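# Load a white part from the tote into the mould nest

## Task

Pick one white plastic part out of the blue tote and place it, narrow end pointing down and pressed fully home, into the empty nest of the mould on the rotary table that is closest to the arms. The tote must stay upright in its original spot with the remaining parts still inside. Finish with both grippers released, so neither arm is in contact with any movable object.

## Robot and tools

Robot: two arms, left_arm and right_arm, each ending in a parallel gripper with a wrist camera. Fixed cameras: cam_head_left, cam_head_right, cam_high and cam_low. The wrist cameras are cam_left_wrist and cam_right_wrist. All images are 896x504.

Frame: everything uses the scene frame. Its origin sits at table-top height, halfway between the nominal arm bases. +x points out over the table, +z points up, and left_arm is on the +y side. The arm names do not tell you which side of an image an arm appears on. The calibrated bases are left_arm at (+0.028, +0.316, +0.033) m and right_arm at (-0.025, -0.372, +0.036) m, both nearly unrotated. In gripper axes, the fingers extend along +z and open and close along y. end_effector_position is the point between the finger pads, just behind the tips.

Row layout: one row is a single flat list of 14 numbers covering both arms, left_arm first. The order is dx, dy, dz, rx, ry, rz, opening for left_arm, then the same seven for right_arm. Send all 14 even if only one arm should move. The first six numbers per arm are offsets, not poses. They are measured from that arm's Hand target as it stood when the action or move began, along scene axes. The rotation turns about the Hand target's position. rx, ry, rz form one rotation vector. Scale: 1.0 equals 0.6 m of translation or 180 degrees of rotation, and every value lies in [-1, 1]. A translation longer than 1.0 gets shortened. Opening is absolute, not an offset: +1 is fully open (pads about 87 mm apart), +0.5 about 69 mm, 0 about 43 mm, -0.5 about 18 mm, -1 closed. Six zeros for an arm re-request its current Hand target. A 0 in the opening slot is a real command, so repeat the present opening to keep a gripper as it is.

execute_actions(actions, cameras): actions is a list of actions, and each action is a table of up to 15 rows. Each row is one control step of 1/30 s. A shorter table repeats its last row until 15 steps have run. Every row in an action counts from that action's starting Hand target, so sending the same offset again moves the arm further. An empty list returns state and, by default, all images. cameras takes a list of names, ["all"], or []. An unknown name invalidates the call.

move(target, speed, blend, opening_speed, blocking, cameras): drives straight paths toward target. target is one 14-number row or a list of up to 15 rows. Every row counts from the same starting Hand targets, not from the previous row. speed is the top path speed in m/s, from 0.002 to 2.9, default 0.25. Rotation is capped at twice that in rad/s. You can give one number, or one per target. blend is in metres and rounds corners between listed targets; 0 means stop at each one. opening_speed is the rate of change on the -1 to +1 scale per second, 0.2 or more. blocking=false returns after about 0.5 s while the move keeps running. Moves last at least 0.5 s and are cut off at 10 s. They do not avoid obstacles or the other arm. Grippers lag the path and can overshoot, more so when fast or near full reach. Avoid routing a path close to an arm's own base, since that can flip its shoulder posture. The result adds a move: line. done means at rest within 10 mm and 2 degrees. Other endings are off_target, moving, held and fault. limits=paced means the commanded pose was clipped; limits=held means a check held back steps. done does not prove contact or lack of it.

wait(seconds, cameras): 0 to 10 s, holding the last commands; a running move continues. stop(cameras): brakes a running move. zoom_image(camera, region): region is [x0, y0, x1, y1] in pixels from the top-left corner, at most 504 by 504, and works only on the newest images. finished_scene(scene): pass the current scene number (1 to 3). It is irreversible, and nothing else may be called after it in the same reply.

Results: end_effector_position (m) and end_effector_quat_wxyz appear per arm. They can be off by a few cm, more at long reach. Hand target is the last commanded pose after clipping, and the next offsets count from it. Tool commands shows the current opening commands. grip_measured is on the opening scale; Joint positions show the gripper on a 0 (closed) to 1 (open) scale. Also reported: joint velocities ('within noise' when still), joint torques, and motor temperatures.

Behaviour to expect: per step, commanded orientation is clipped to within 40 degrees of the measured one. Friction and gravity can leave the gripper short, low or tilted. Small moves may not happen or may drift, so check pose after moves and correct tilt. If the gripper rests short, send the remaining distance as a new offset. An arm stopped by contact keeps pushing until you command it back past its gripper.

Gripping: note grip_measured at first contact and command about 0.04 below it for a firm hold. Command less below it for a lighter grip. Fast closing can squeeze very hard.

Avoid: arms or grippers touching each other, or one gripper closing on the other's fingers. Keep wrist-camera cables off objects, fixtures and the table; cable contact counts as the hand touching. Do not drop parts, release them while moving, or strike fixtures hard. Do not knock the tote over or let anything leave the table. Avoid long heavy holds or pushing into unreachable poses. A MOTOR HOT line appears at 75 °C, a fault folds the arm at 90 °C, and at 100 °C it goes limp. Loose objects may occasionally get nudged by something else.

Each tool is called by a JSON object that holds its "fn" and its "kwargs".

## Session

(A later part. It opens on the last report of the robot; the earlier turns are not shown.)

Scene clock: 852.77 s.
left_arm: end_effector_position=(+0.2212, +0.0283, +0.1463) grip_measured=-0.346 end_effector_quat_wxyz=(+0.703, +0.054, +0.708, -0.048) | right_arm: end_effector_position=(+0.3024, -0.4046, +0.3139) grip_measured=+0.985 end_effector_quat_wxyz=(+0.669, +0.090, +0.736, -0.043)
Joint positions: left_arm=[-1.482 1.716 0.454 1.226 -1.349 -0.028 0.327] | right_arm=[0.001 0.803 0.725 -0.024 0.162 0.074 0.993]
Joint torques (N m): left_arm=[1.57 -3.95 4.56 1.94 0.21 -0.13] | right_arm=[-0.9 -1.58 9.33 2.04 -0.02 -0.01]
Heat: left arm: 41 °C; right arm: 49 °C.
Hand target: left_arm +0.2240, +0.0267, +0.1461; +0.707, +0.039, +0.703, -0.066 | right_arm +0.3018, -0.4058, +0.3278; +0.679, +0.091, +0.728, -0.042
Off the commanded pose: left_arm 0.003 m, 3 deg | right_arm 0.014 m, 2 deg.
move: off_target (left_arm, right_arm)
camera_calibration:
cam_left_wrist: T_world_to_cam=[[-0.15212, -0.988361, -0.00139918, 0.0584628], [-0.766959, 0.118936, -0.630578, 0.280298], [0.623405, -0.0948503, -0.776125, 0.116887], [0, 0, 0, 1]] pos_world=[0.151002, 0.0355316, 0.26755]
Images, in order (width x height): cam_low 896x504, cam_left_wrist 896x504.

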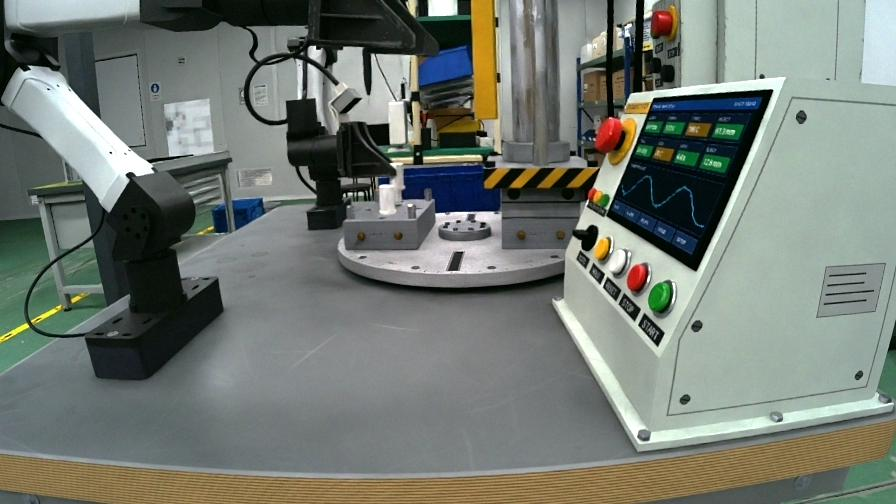

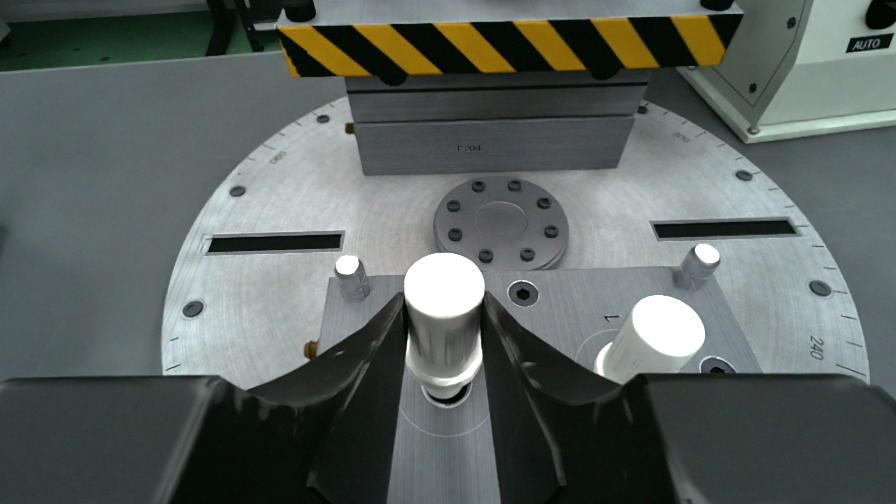

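{"fn": "move", "kwargs": {"target": [0.0010, -0.0030, -0.0085, 0, 0, 0, -0.45, 0,0,0,0,0,0,1], "speed": 0.03, "cameras": ["cam_left_wrist", "cam_low"]}}

{"fn": "zoom_image", "kwargs": {"camera": "cam_left_wrist", "region": [395, 340, 495, 440]}}

{"fn": "zoom_image", "kwargs": {"camera": "cam_low", "region": [388, 186, 412, 210]}}

Scene clock: 866.87 s.
left_arm: end_effector_position=(+0.2224, +0.0277, +0.1401) grip_measured=-0.346 end_effector_quat_wxyz=(+0.702, +0.054, +0.709, -0.046) | right_arm: end_effector_position=(+0.3024, -0.4046, +0.3139) grip_measured=+0.985 end_effector_quat_wxyz=(+0.669, +0.090, +0.736, -0.043)
Joint positions: left_arm=[-1.477 1.747 0.454 1.247 -1.347 -0.034 0.327] | right_arm=[0.001 0.803 0.725 -0.024 0.162 0.074 0.993]
Joint torques (N m): left_arm=[1.39 -4.03 4.67 2 0.2 -0.1] | right_arm=[-0.96 -1.46 9.42 2.08 0 0.02]
Heat: left arm: 41 °C; right arm: 50 °C.
Hand target: left_arm +0.2245, +0.0249, +0.1410; +0.707, +0.039, +0.703, -0.066 | right_arm +0.3018, -0.4058, +0.3278; +0.679, +0.091, +0.728, -0.042
Off the commanded pose: left_arm 0.004 m, 3 deg | right_arm 0.014 m, 2 deg.
move: off_target (left_arm, right_arm)
camera_calibration:
cam_left_wrist: T_world_to_cam=[[-0.149408, -0.988767, -0.00417906, 0.0578313], [-0.768352, 0.11876, -0.628912, 0.277438], [0.622344, -0.0907533, -0.777465, 0.111535], [0, 0, 0, 1]] pos_world=[0.152398, 0.0343552, 0.26144]
Images, in order (width x height): cam_low 896x504, cam_left_wrist 896x504.

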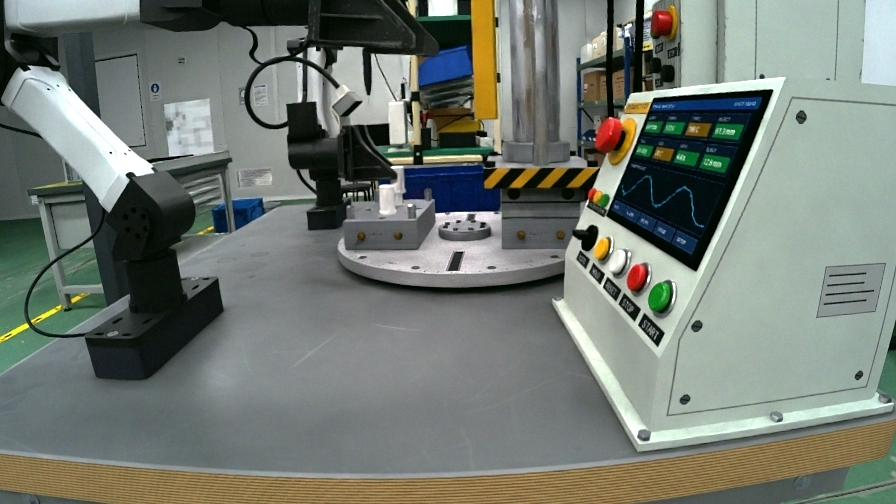

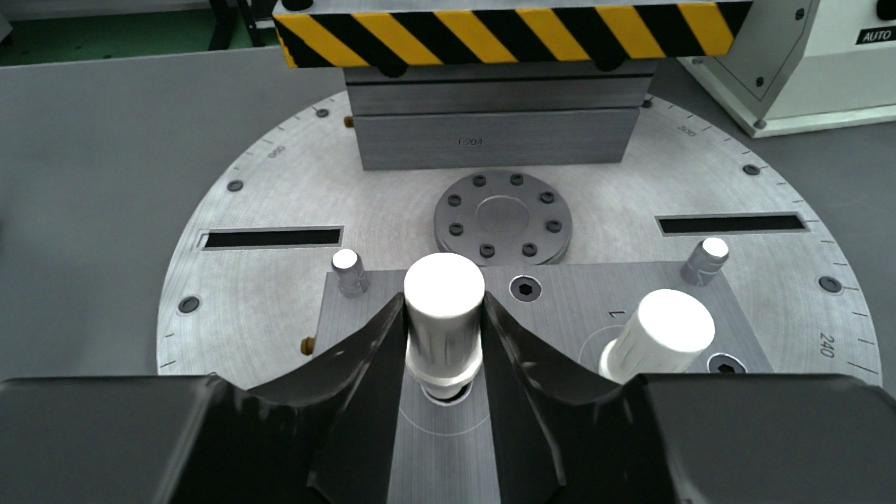

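Scaled by 5.040 from the camera's 896x504 image, which has a finer 1280x720 frame.

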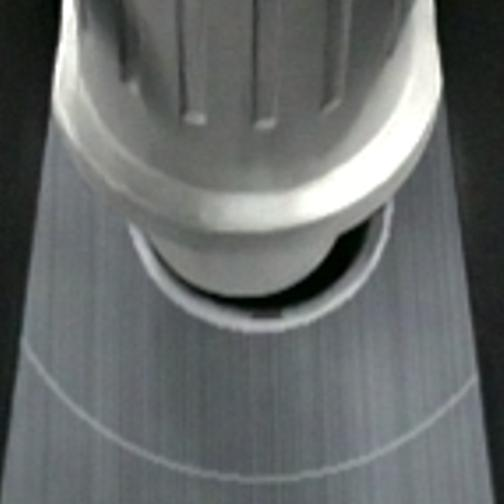

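Scaled by 21.000 from the camera's 896x504 image, which has a finer 1280x720 frame.

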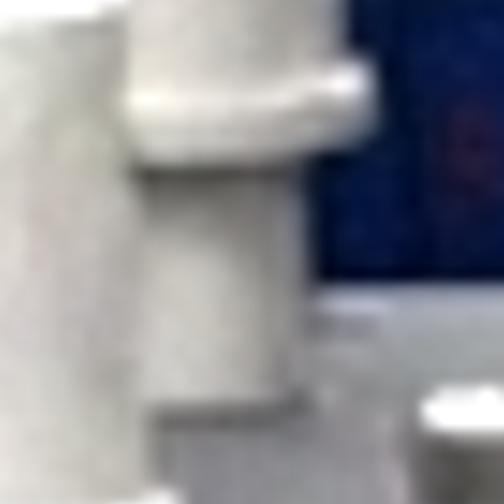

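{"fn": "move", "kwargs": {"target": [0.0004, -0.0042, 0.0, -0.0033, 0.0005, 0, -0.45, 0,0,0,0,0,0,1], "speed": 0.03, "cameras": ["cam_left_wrist", "cam_low"]}}

{"fn": "zoom_image", "kwargs": {"camera": "cam_left_wrist", "region": [395, 340, 495, 440]}}

{"fn": "zoom_image", "kwargs": {"camera": "cam_low", "region": [388, 186, 412, 210]}}

Scene clock: 881.67 s.
left_arm: end_effector_position=(+0.2223, +0.0267, +0.1384) grip_measured=-0.346 end_effector_quat_wxyz=(+0.702, +0.055, +0.709, -0.048) | right_arm: end_effector_position=(+0.3024, -0.4046, +0.3139) grip_measured=+0.985 end_effector_quat_wxyz=(+0.669, +0.090, +0.736, -0.043)
Joint positions: left_arm=[-1.477 1.755 0.454 1.254 -1.344 -0.037 0.327] | right_arm=[0.001 0.803 0.725 -0.024 0.162 0.074 0.993]
Joint torques (N m): left_arm=[1.42 -4.11 5.39 1.98 0.17 -0.12] | right_arm=[-1.02 -1.46 9.39 2.05 -0.01 -0.01]
Heat: left arm: 42 °C; right arm: 50 °C.
Hand target: left_arm +0.2248, +0.0224, +0.1409; +0.706, +0.035, +0.704, -0.070 | right_arm +0.3018, -0.4058, +0.3278; +0.679, +0.091, +0.728, -0.042
Off the commanded pose: left_arm 0.006 m, 4 deg | right_arm 0.014 m, 2 deg.
move: off_target (left_arm, right_arm)
camera_calibration:
cam_left_wrist: T_world_to_cam=[[-0.152765, -0.988258, -0.0029376, 0.0573831], [-0.768401, 0.120648, -0.628493, 0.276272], [0.621468, -0.0937545, -0.777809, 0.110483], [0, 0, 0, 1]] pos_world=[0.152393, 0.033736, 0.259738]
Images, in order (width x height): cam_low 896x504, cam_left_wrist 896x504.

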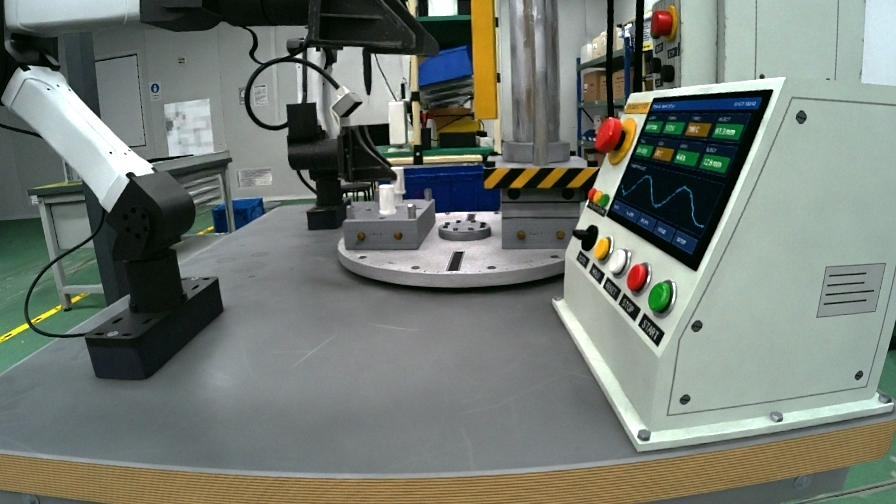

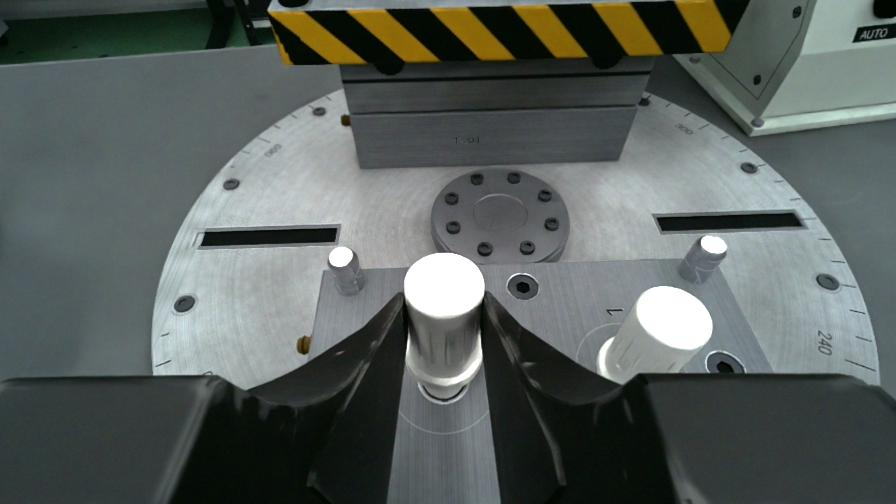

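Scaled by 5.040 from the camera's 896x504 image, which has a finer 1280x720 frame.

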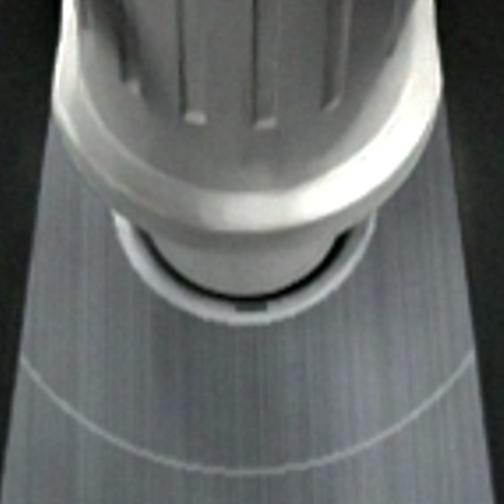

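Scaled by 21.000 from the camera's 896x504 image, which has a finer 1280x720 frame.

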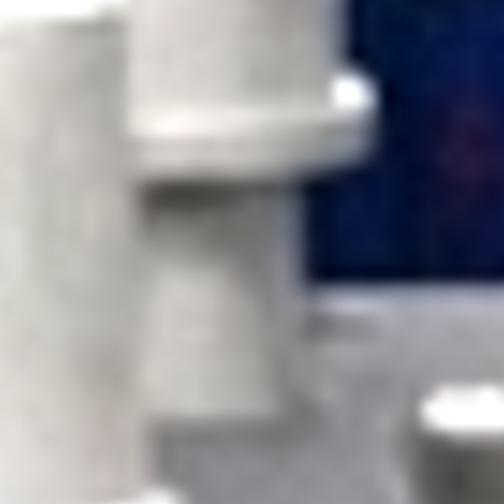

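{"fn": "zoom_image", "kwargs": {"camera": "cam_low", "region": [376, 156, 426, 206]}}

Scaled by 10.080 from the camera's 896x504 image, which has a finer 1280x720 frame.

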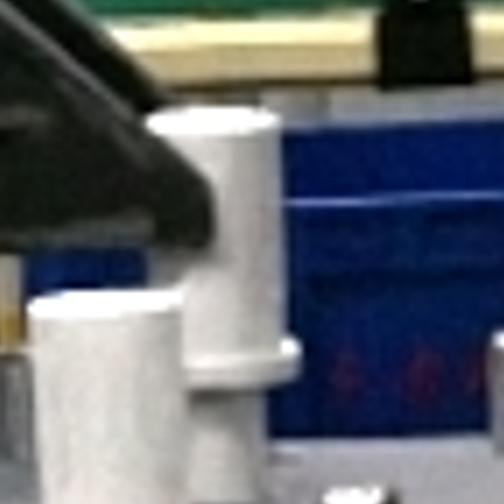

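{"fn": "move", "kwargs": {"target": [-0.0015, 0.0050, -0.0115, 0.0065, -0.001, 0, -0.45, 0,0,0,0,0,0,1], "speed": 0.025, "cameras": ["cam_left_wrist", "cam_low"]}}

{"fn": "zoom_image", "kwargs": {"camera": "cam_left_wrist", "region": [395, 340, 495, 440]}}

{"fn": "zoom_image", "kwargs": {"camera": "cam_low", "region": [376, 156, 426, 206]}}

Scene clock: 904.53 s.
left_arm: end_effector_position=(+0.2223, +0.0259, +0.1336) grip_measured=-0.346 end_effector_quat_wxyz=(+0.701, +0.056, +0.709, -0.047) | right_arm: end_effector_position=(+0.3024, -0.4046, +0.3139) grip_measured=+0.985 end_effector_quat_wxyz=(+0.669, +0.090, +0.736, -0.043)
Joint positions: left_arm=[-1.477 1.78 0.454 1.275 -1.343 -0.039 0.327] | right_arm=[0.001 0.803 0.725 -0.024 0.162 0.074 0.993]
Joint torques (N m): left_arm=[1.16 -4.14 3.97 2.07 0.13 0.01] | right_arm=[-0.98 -1.44 9.46 2.05 0 0.03]
Heat: left arm: 41 °C; right arm: 50 °C.
Hand target: left_arm +0.2239, +0.0254, +0.1340; +0.707, +0.042, +0.703, -0.062 | right_arm +0.3018, -0.4058, +0.3278; +0.679, +0.091, +0.728, -0.042
Off the commanded pose: left_arm 0.002 m, 3 deg | right_arm 0.014 m, 2 deg.
move: off_target (left_arm, right_arm)
camera_calibration:
cam_left_wrist: T_world_to_cam=[[-0.153091, -0.988199, -0.00512412, 0.0569096], [-0.768719, 0.122344, -0.627776, 0.273332], [0.620995, -0.0921678, -0.778377, 0.106825], [0, 0, 0, 1]] pos_world=[0.15249, 0.0326432, 0.255034]
Images, in order (width x height): cam_low 896x504, cam_left_wrist 896x504.

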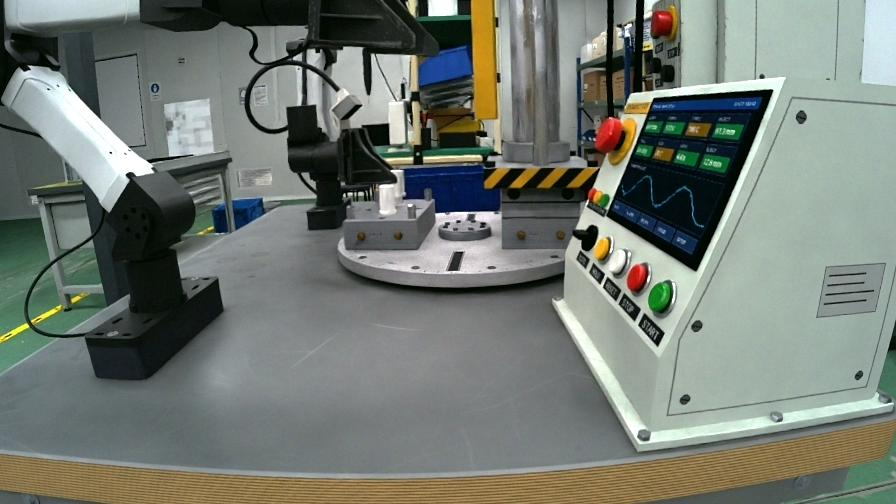

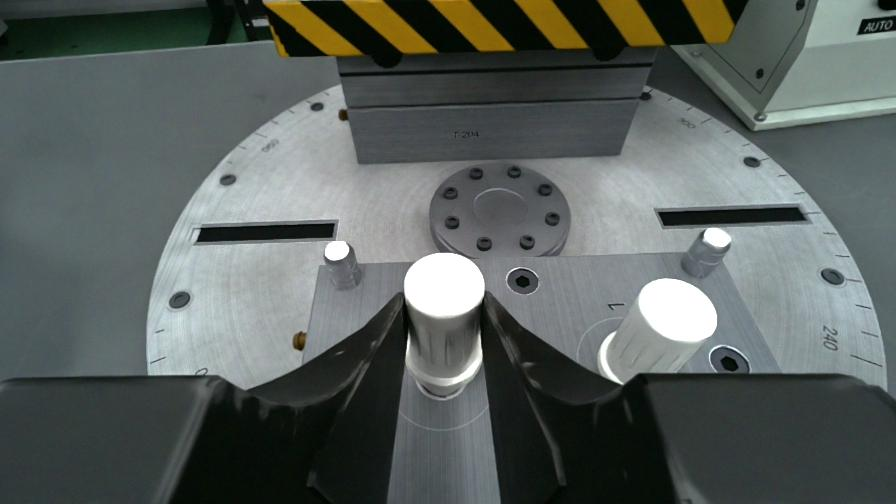

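Scaled by 5.040 from the camera's 896x504 image, which has a finer 1280x720 frame.

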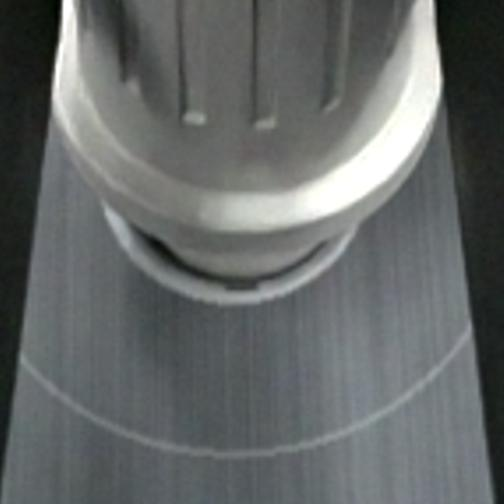

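Scaled by 10.080 from the camera's 896x504 image, which has a finer 1280x720 frame.

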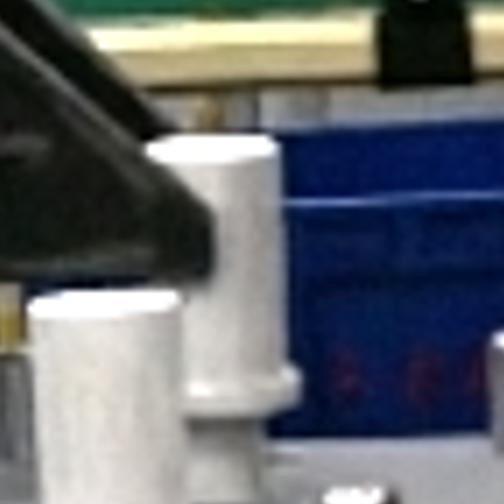

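{"fn": "move", "kwargs": {"target": [0.0, 0.0040, -0.0100, 0, 0, 0, -0.45, 0,0,0,0,0,0,1], "speed": 0.025, "cameras": ["cam_left_wrist", "cam_low"]}}

{"fn": "zoom_image", "kwargs": {"camera": "cam_left_wrist", "region": [395, 340, 495, 440]}}

{"fn": "zoom_image", "kwargs": {"camera": "cam_low", "region": [376, 156, 426, 206]}}

Scene clock: 917.53 s.
left_arm: end_effector_position=(+0.2220, +0.0267, +0.1278) grip_measured=-0.346 end_effector_quat_wxyz=(+0.701, +0.058, +0.709, -0.049) | right_arm: end_effector_position=(+0.3024, -0.4046, +0.3139) grip_measured=+0.985 end_effector_quat_wxyz=(+0.669, +0.090, +0.736, -0.043)
Joint positions: left_arm=[-1.477 1.804 0.442 1.309 -1.337 -0.041 0.327] | right_arm=[0.001 0.803 0.725 -0.024 0.162 0.074 0.993]
Joint torques (N m): left_arm=[1.25 -4.14 3.62 2.09 0.08 -0.01] | right_arm=[-0.85 -1.44 9.42 2.07 0.01 0.02]
Heat: left arm: 41 °C; right arm: 50 °C.
Hand target: left_arm +0.2239, +0.0279, +0.1279; +0.707, +0.042, +0.703, -0.062 | right_arm +0.3018, -0.4058, +0.3278; +0.679, +0.091, +0.728, -0.042
Off the commanded pose: left_arm 0.002 m, 3 deg | right_arm 0.014 m, 2 deg.
move: off_target (left_arm, right_arm)
camera_calibration:
cam_left_wrist: T_world_to_cam=[[-0.159044, -0.987257, -0.00540317, 0.0590527], [-0.768491, 0.127233, -0.627083, 0.269062], [0.619779, -0.0955812, -0.778934, 0.103072], [0, 0, 0, 1]] pos_world=[0.152282, 0.0339184, 0.24933]
Images, in order (width x height): cam_low 896x504, cam_left_wrist 896x504.

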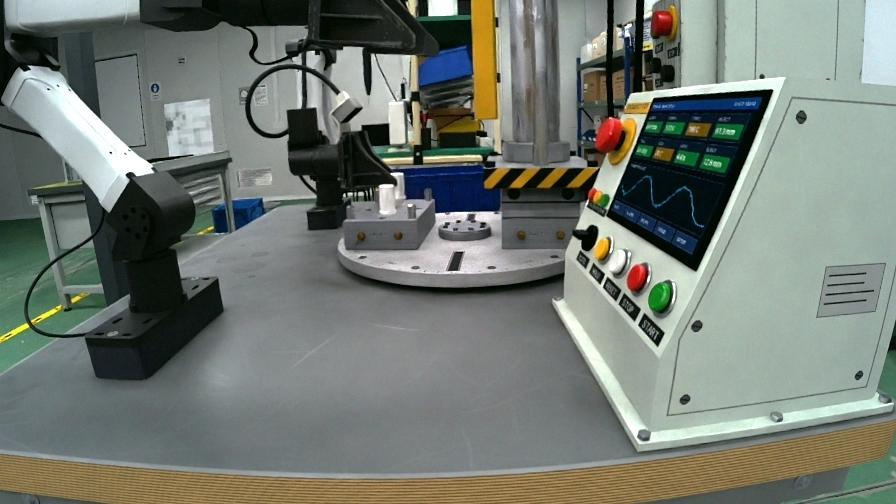

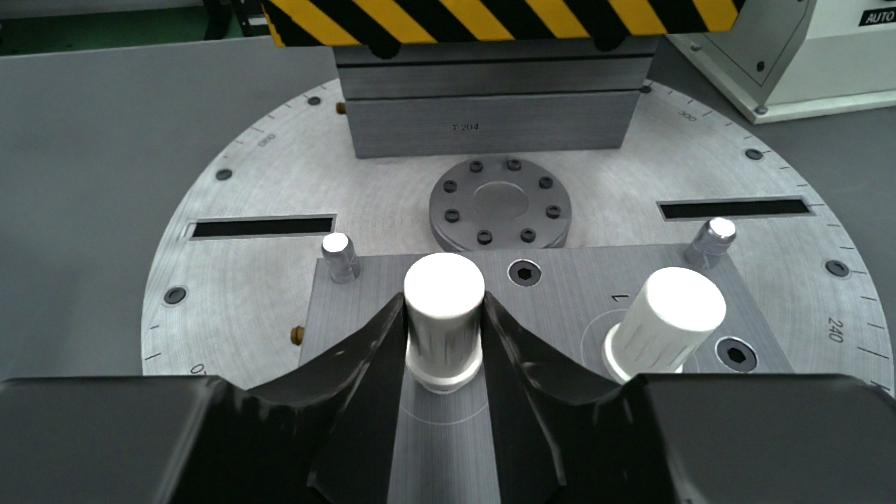

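Scaled by 5.040 from the camera's 896x504 image, which has a finer 1280x720 frame.

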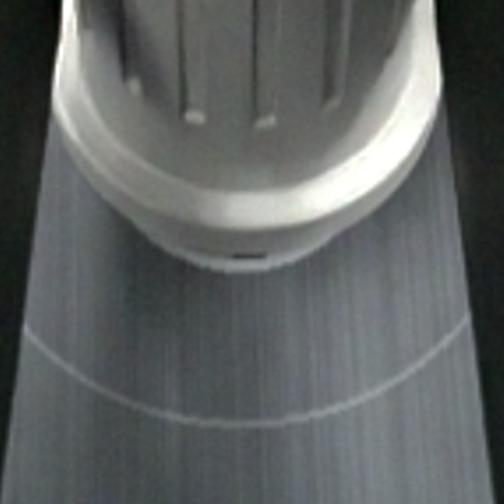

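Scaled by 10.080 from the camera's 896x504 image, which has a finer 1280x720 frame.

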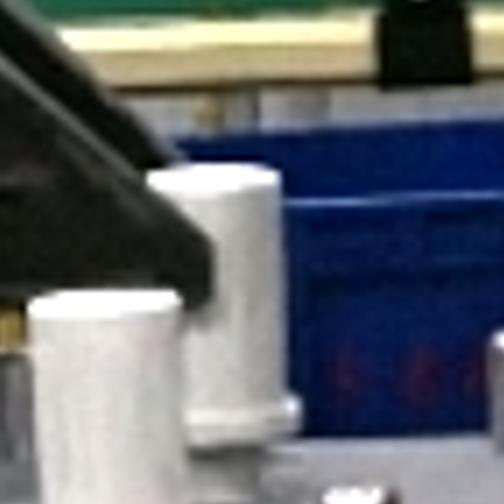

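{"fn": "move", "kwargs": {"target": [-0.001, -0.0010, -0.0142, 0, 0, 0, -0.45, 0,0,0,0,0,0,1], "speed": 0.025, "cameras": ["cam_left_wrist", "cam_low"]}}

{"fn": "zoom_image", "kwargs": {"camera": "cam_left_wrist", "region": [395, 340, 495, 440]}}

{"fn": "zoom_image", "kwargs": {"camera": "cam_low", "region": [376, 156, 426, 206]}}

Scene clock: 923.60 s.
left_arm: end_effector_position=(+0.2219, +0.0258, +0.1189) grip_measured=-0.346 end_effector_quat_wxyz=(+0.700, +0.061, +0.710, -0.047) | right_arm: end_effector_position=(+0.3024, -0.4046, +0.3139) grip_measured=+0.985 end_effector_quat_wxyz=(+0.669, +0.090, +0.736, -0.043)
Joint positions: left_arm=[-1.477 1.848 0.442 1.338 -1.336 -0.048 0.327] | right_arm=[0.001 0.803 0.725 -0.024 0.162 0.074 0.993]
Joint torques (N m): left_arm=[1.09 -4.21 3.17 2.17 0.03 -0.01] | right_arm=[-1.05 -1.5 9.4 2.03 -0.01 0]
Heat: left arm: 42 °C; right arm: 50 °C.
Hand target: left_arm +0.2233, +0.0272, +0.1195; +0.707, +0.043, +0.703, -0.062 | right_arm +0.3018, -0.4058, +0.3278; +0.679, +0.091, +0.728, -0.042
Off the commanded pose: left_arm 0.002 m, 3 deg | right_arm 0.014 m, 2 deg.
move: off_target (left_arm, right_arm)
camera_calibration:
cam_left_wrist: T_world_to_cam=[[-0.160206, -0.987021, -0.0111017, 0.0589323], [-0.76974, 0.131964, -0.624569, 0.263467], [0.617927, -0.0915143, -0.780891, 0.0965653], [0, 0, 0, 1]] pos_world=[0.152572, 0.0322365, 0.240615]
Images, in order (width x height): cam_low 896x504, cam_left_wrist 896x504.

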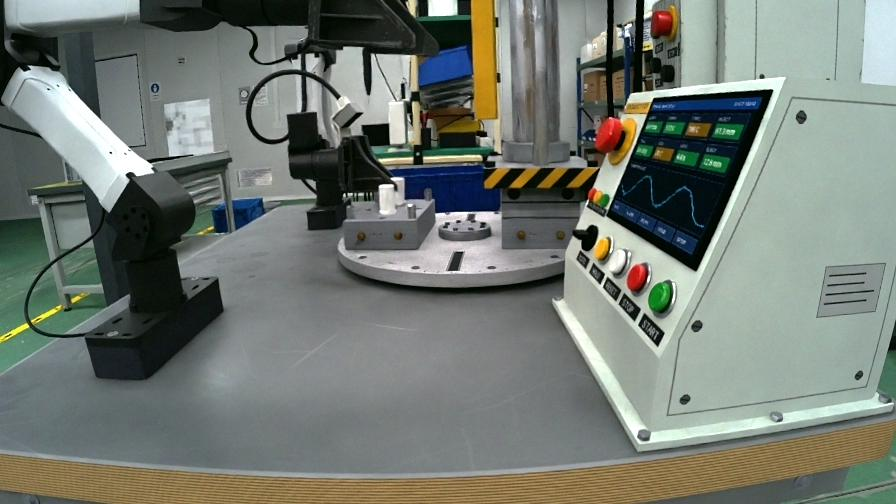

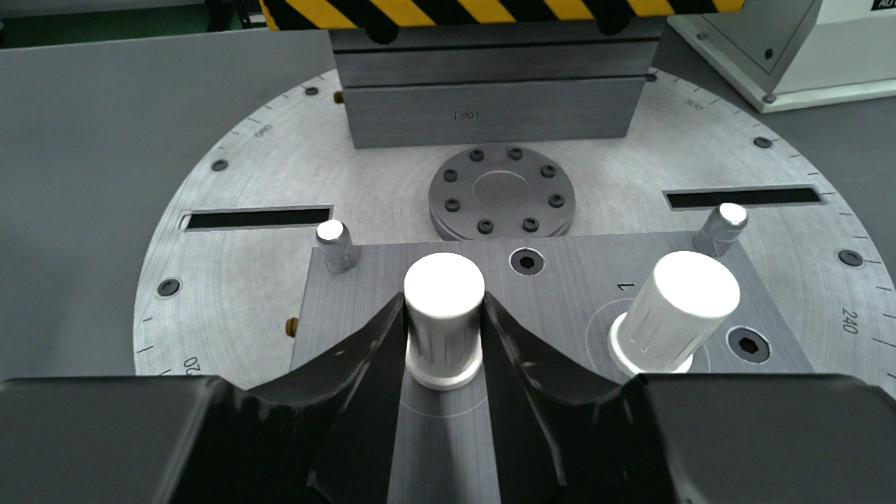

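Scaled by 5.040 from the camera's 896x504 image, which has a finer 1280x720 frame.

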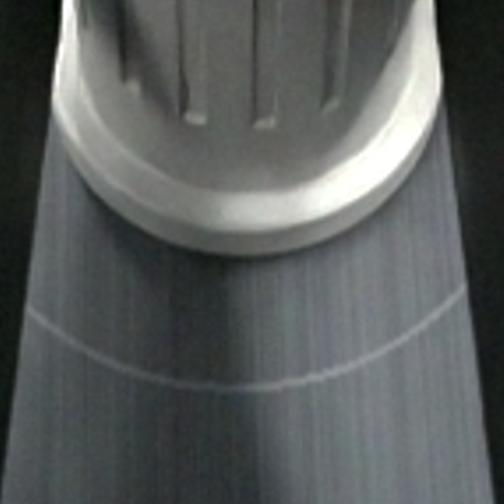

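Scaled by 10.080 from the camera's 896x504 image, which has a finer 1280x720 frame.

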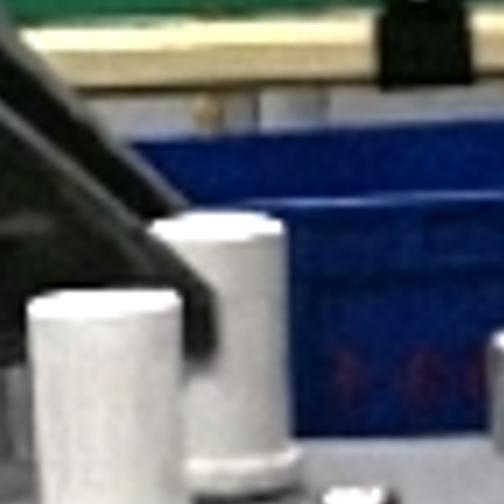

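{"fn": "move", "kwargs": {"target": [-0.001, -0.0010, -0.0085, 0, 0, 0, -0.45, 0,0,0,0,0,0,1], "speed": 0.02, "cameras": ["cam_left_wrist", "cam_low"]}}

{"fn": "zoom_image", "kwargs": {"camera": "cam_left_wrist", "region": [395, 340, 495, 440]}}

{"fn": "zoom_image", "kwargs": {"camera": "cam_low", "region": [376, 156, 426, 206]}}

Scene clock: 933.00 s.
left_arm: end_effector_position=(+0.2223, +0.0263, +0.1163) grip_measured=-0.346 end_effector_quat_wxyz=(+0.701, +0.053, +0.709, -0.048) | right_arm: end_effector_position=(+0.3024, -0.4046, +0.3139) grip_measured=+0.985 end_effector_quat_wxyz=(+0.669, +0.090, +0.736, -0.043)
Joint positions: left_arm=[-1.477 1.874 0.442 1.382 -1.346 -0.043 0.327] | right_arm=[0.001 0.803 0.725 -0.024 0.162 0.074 0.993]
Joint torques (N m): left_arm=[0.87 -3.88 3.03 2.09 0.12 -0.03] | right_arm=[-0.94 -1.44 9.46 2.03 0.01 0]
Heat: left arm: 43 °C; right arm: 51 °C.
Hand target: left_arm +0.2227, +0.0267, +0.1144; +0.707, +0.042, +0.703, -0.062 | right_arm +0.3018, -0.4058, +0.3278; +0.679, +0.091, +0.728, -0.042
Off the commanded pose: left_arm 0.002 m, 2 deg | right_arm 0.014 m, 2 deg.
move: off_target (right_arm)
camera_calibration:
cam_left_wrist: T_world_to_cam=[[-0.150798, -0.988565, 0.000176383, 0.0561184], [-0.769315, 0.117241, -0.62802, 0.262761], [0.620817, -0.0948399, -0.778197, 0.0934552], [0, 0, 0, 1]] pos_world=[0.15259, 0.0335335, 0.237736]
Images, in order (width x height): cam_low 896x504, cam_left_wrist 896x504.

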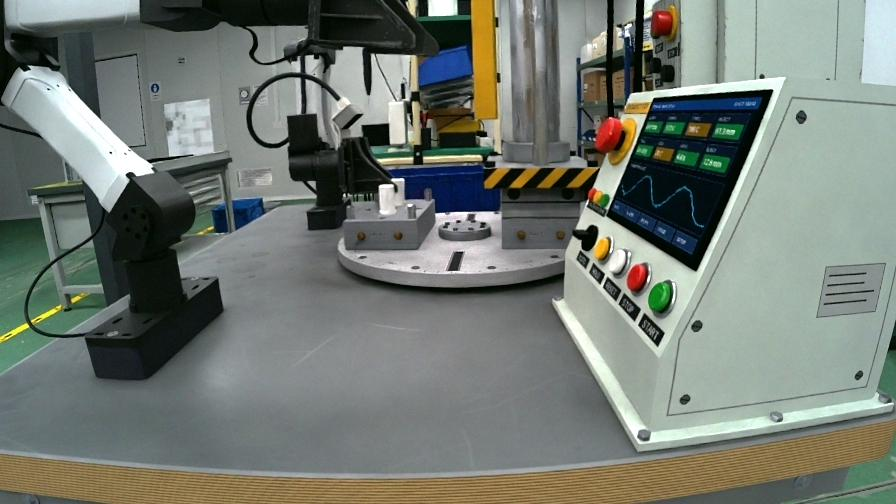

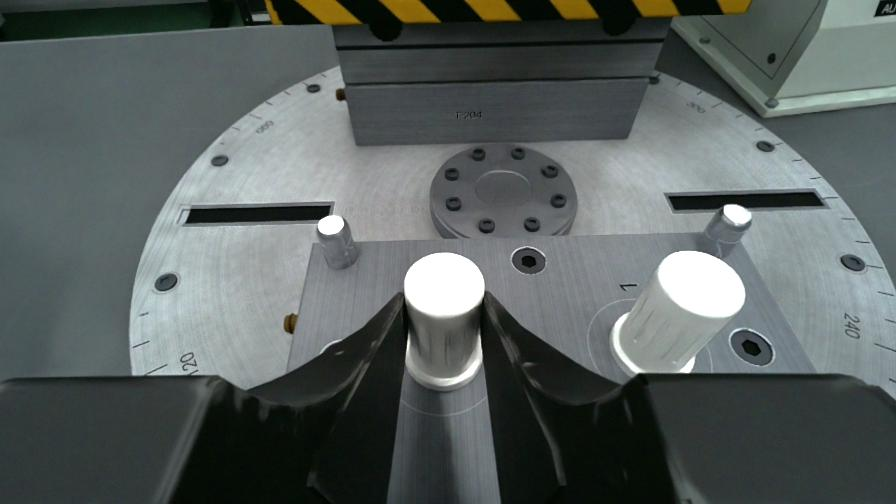

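Scaled by 5.040 from the camera's 896x504 image, which has a finer 1280x720 frame.

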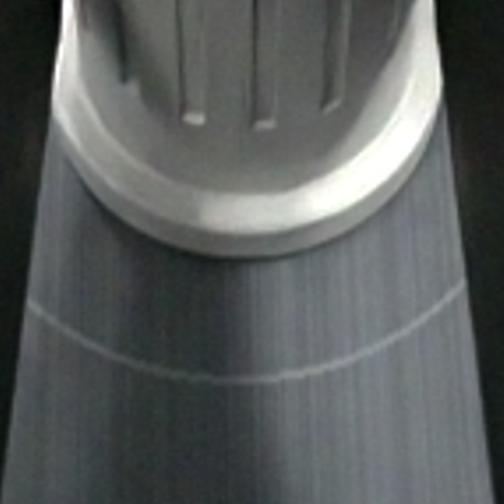

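Scaled by 10.080 from the camera's 896x504 image, which has a finer 1280x720 frame.

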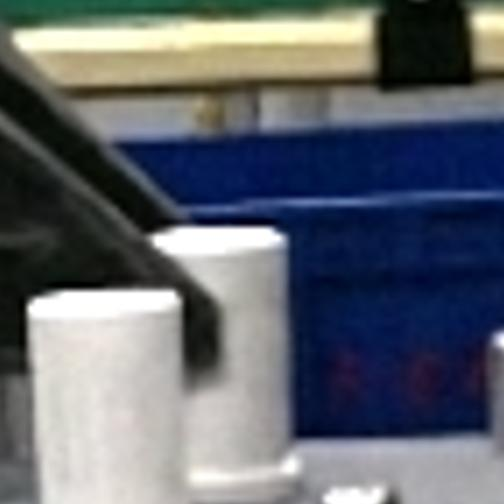

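{"fn": "move", "kwargs": {"target": [0.0, 0.0, -0.0085, 0, 0, 0, -0.45, 0,0,0,0,0,0,1], "speed": 0.02, "cameras": ["cam_left_wrist", "cam_low"]}}

{"fn": "zoom_image", "kwargs": {"camera": "cam_left_wrist", "region": [395, 340, 495, 440]}}

{"fn": "zoom_image", "kwargs": {"camera": "cam_low", "region": [376, 166, 426, 216]}}

Scene clock: 940.90 s.
left_arm: end_effector_position=(+0.2226, +0.0269, +0.1157) grip_measured=-0.346 end_effector_quat_wxyz=(+0.703, +0.045, +0.708, -0.050) | right_arm: end_effector_position=(+0.3024, -0.4046, +0.3139) grip_measured=+0.985 end_effector_quat_wxyz=(+0.669, +0.090, +0.736, -0.043)
Joint positions: left_arm=[-1.478 1.89 0.442 1.417 -1.355 -0.038 0.327] | right_arm=[0.001 0.803 0.725 -0.024 0.162 0.074 0.993]
Joint torques (N m): left_arm=[0.87 -2.88 2.77 2.03 0.23 -0.06] | right_arm=[-0.96 -1.55 9.44 2.05 -0.02 0]
Heat: left arm: 43 °C; right arm: 51 °C.
Hand target: left_arm +0.2227, +0.0267, +0.1093; +0.707, +0.043, +0.703, -0.062 | right_arm +0.3018, -0.4058, +0.3278; +0.679, +0.091, +0.728, -0.042
Off the commanded pose: left_arm 0.006 m, 2 deg | right_arm 0.014 m, 2 deg.
move: off_target (right_arm)
camera_calibration:
cam_left_wrist: T_world_to_cam=[[-0.141795, -0.989802, 0.013652, 0.0532389], [-0.768623, 0.101398, -0.631615, 0.263177], [0.623789, -0.100053, -0.775162, 0.0920583], [0, 0, 0, 1]] pos_world=[0.152408, 0.035221, 0.23686]
Images, in order (width x height): cam_low 896x504, cam_left_wrist 896x504.

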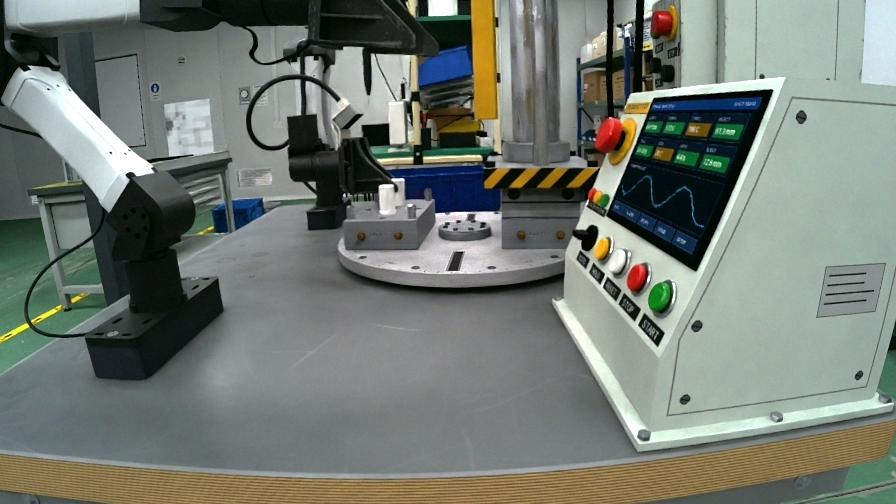

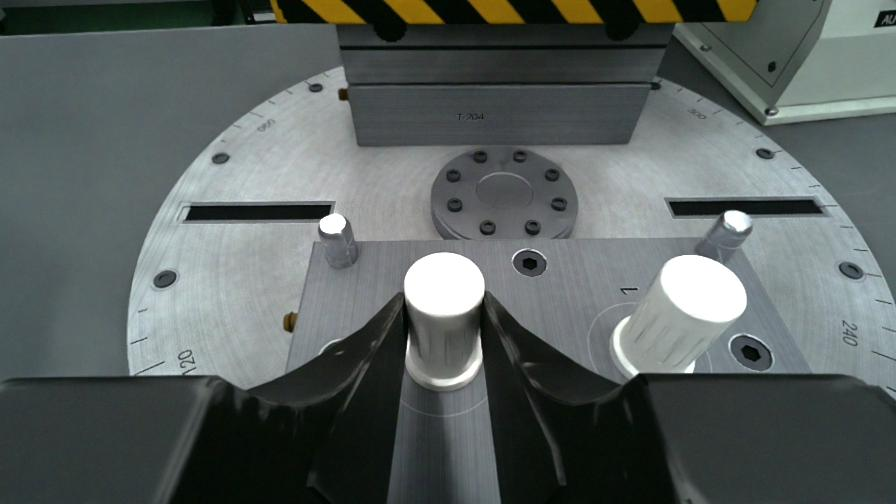

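Scaled by 5.040 from the camera's 896x504 image, which has a finer 1280x720 frame.

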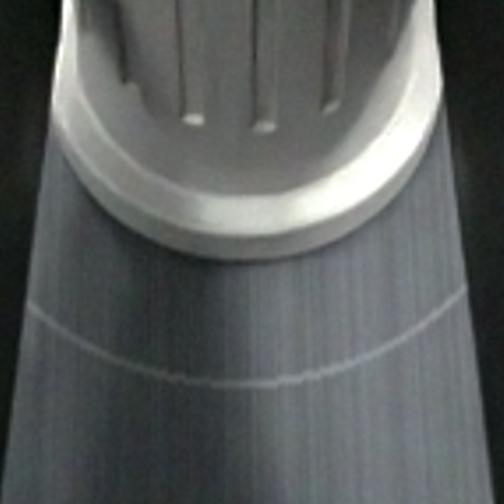

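Scaled by 10.080 from the camera's 896x504 image, which has a finer 1280x720 frame.

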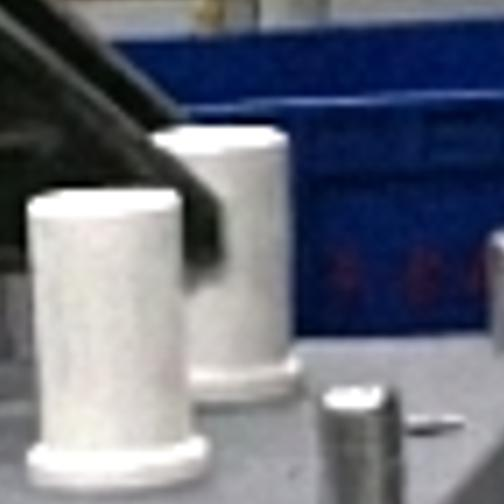

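{"fn": "move", "kwargs": {"target": [0.0, 0.0003, 0.0120, 0.0066, 0.0036, 0.0045, -0.45, 0,0,0,0,0,0,1], "speed": 0.03}}

{"fn": "move", "kwargs": {"target": [0.0, 0.0, 0.0, 0.0, 0.0, 0.0, -0.1, 0,0,0,0,0,0,1], "speed": 0.03, "opening_speed": 0.25, "cameras": ["cam_left_wrist", "cam_low"]}}

{"fn": "zoom_image", "kwargs": {"camera": "cam_left_wrist", "region": [365, 240, 525, 440]}}

{"fn": "zoom_image", "kwargs": {"camera": "cam_low", "region": [376, 166, 426, 216]}}

Scene clock: 959.70 s.
left_arm: end_effector_position=(+0.2226, +0.0272, +0.1155) grip_measured=-0.346 end_effector_quat_wxyz=(+0.703, +0.046, +0.708, -0.049) | right_arm: end_effector_position=(+0.3024, -0.4046, +0.3139) grip_measured=+0.985 end_effector_quat_wxyz=(+0.669, +0.090, +0.736, -0.043)
Joint positions: left_arm=[-1.478 1.89 0.442 1.414 -1.356 -0.038 0.327] | right_arm=[0.001 0.803 0.725 -0.024 0.162 0.074 0.993]
Joint torques (N m): left_arm=[0.75 -5.89 4.23 1.36 0.08 0] | right_arm=[-0.9 -1.52 9.36 2.07 -0.02 0.01]
Heat: left arm: 42 °C; right arm: 51 °C.
Hand target: left_arm +0.2227, +0.0269, +0.1164; +0.703, +0.044, +0.708, -0.050 | right_arm +0.3018, -0.4058, +0.3278; +0.679, +0.091, +0.728, -0.042
Off the commanded pose: left_arm 0.001 m, 0 deg | right_arm 0.014 m, 2 deg.
move: off_target (right_arm)

Scene clock: 961.30 s.
left_arm: end_effector_position=(+0.2225, +0.0291, +0.1113) grip_measured=-0.100 end_effector_quat_wxyz=(+0.701, +0.059, +0.710, -0.035) | right_arm: end_effector_position=(+0.3024, -0.4046, +0.3139) grip_measured=+0.985 end_effector_quat_wxyz=(+0.669, +0.090, +0.736, -0.043)
Joint positions: left_arm=[-1.478 1.89 0.442 1.376 -1.356 -0.037 0.45] | right_arm=[0.001 0.803 0.725 -0.024 0.162 0.074 0.993]
Joint torques (N m): left_arm=[0.77 -6.27 4.26 1.65 0.05 -0.08] | right_arm=[-1.01 -1.51 9.48 2.05 -0.01 -0.03]
Heat: left arm: 42 °C; right arm: 51 °C.
Hand target: left_arm +0.2227, +0.0269, +0.1164; +0.703, +0.044, +0.708, -0.050 | right_arm +0.3018, -0.4058, +0.3278; +0.679, +0.091, +0.728, -0.042
Off the commanded pose: left_arm 0.006 m, 2 deg | right_arm 0.014 m, 2 deg.
move: off_target (right_arm)
camera_calibration:
cam_left_wrist: T_world_to_cam=[[-0.1407, -0.989676, -0.0273112, 0.0597957], [-0.770701, 0.126801, -0.624453, 0.259034], [0.621469, -0.0668117, -0.780584, 0.0890684], [0, 0, 0, 1]] pos_world=[0.152697, 0.0322834, 0.232913]
Images, in order (width x height): cam_low 896x504, cam_left_wrist 896x504.

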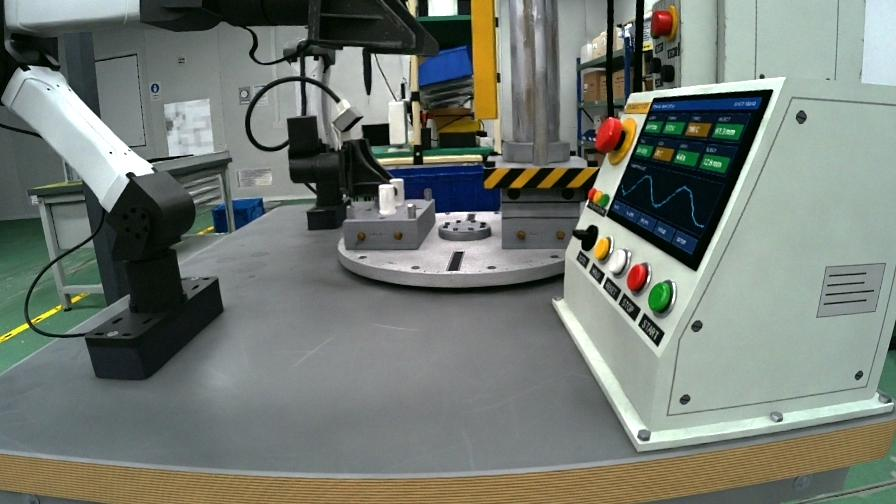

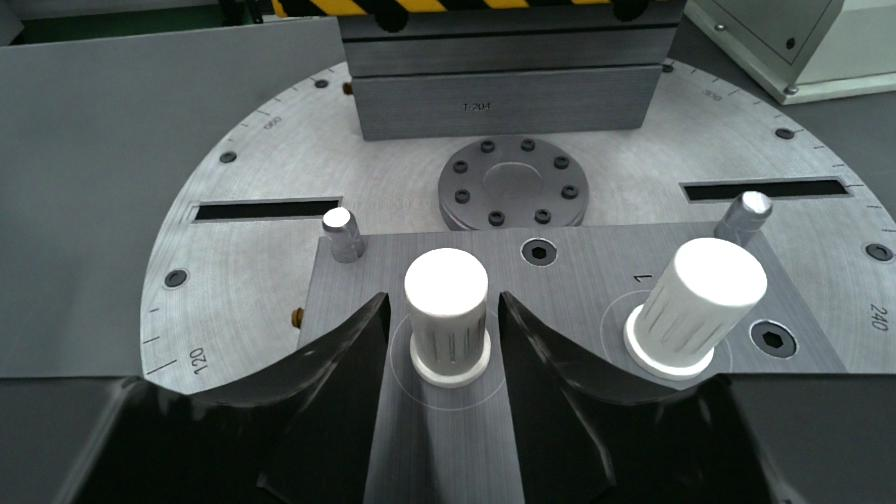

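Scaled by 2.520 from the camera's 896x504 image, which has a finer 1280x720 frame.

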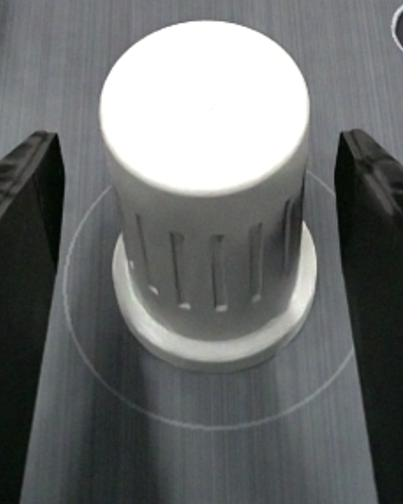

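Scaled by 10.080 from the camera's 896x504 image, which has a finer 1280x720 frame.

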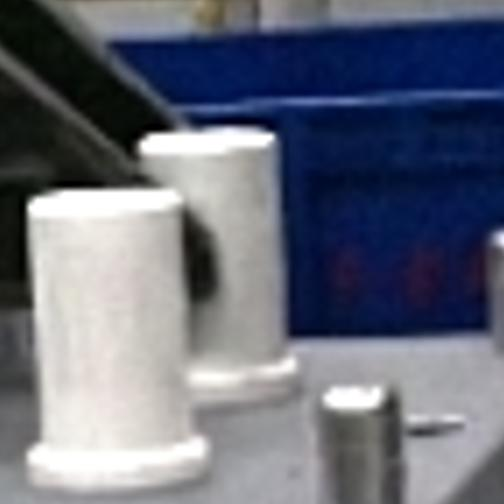

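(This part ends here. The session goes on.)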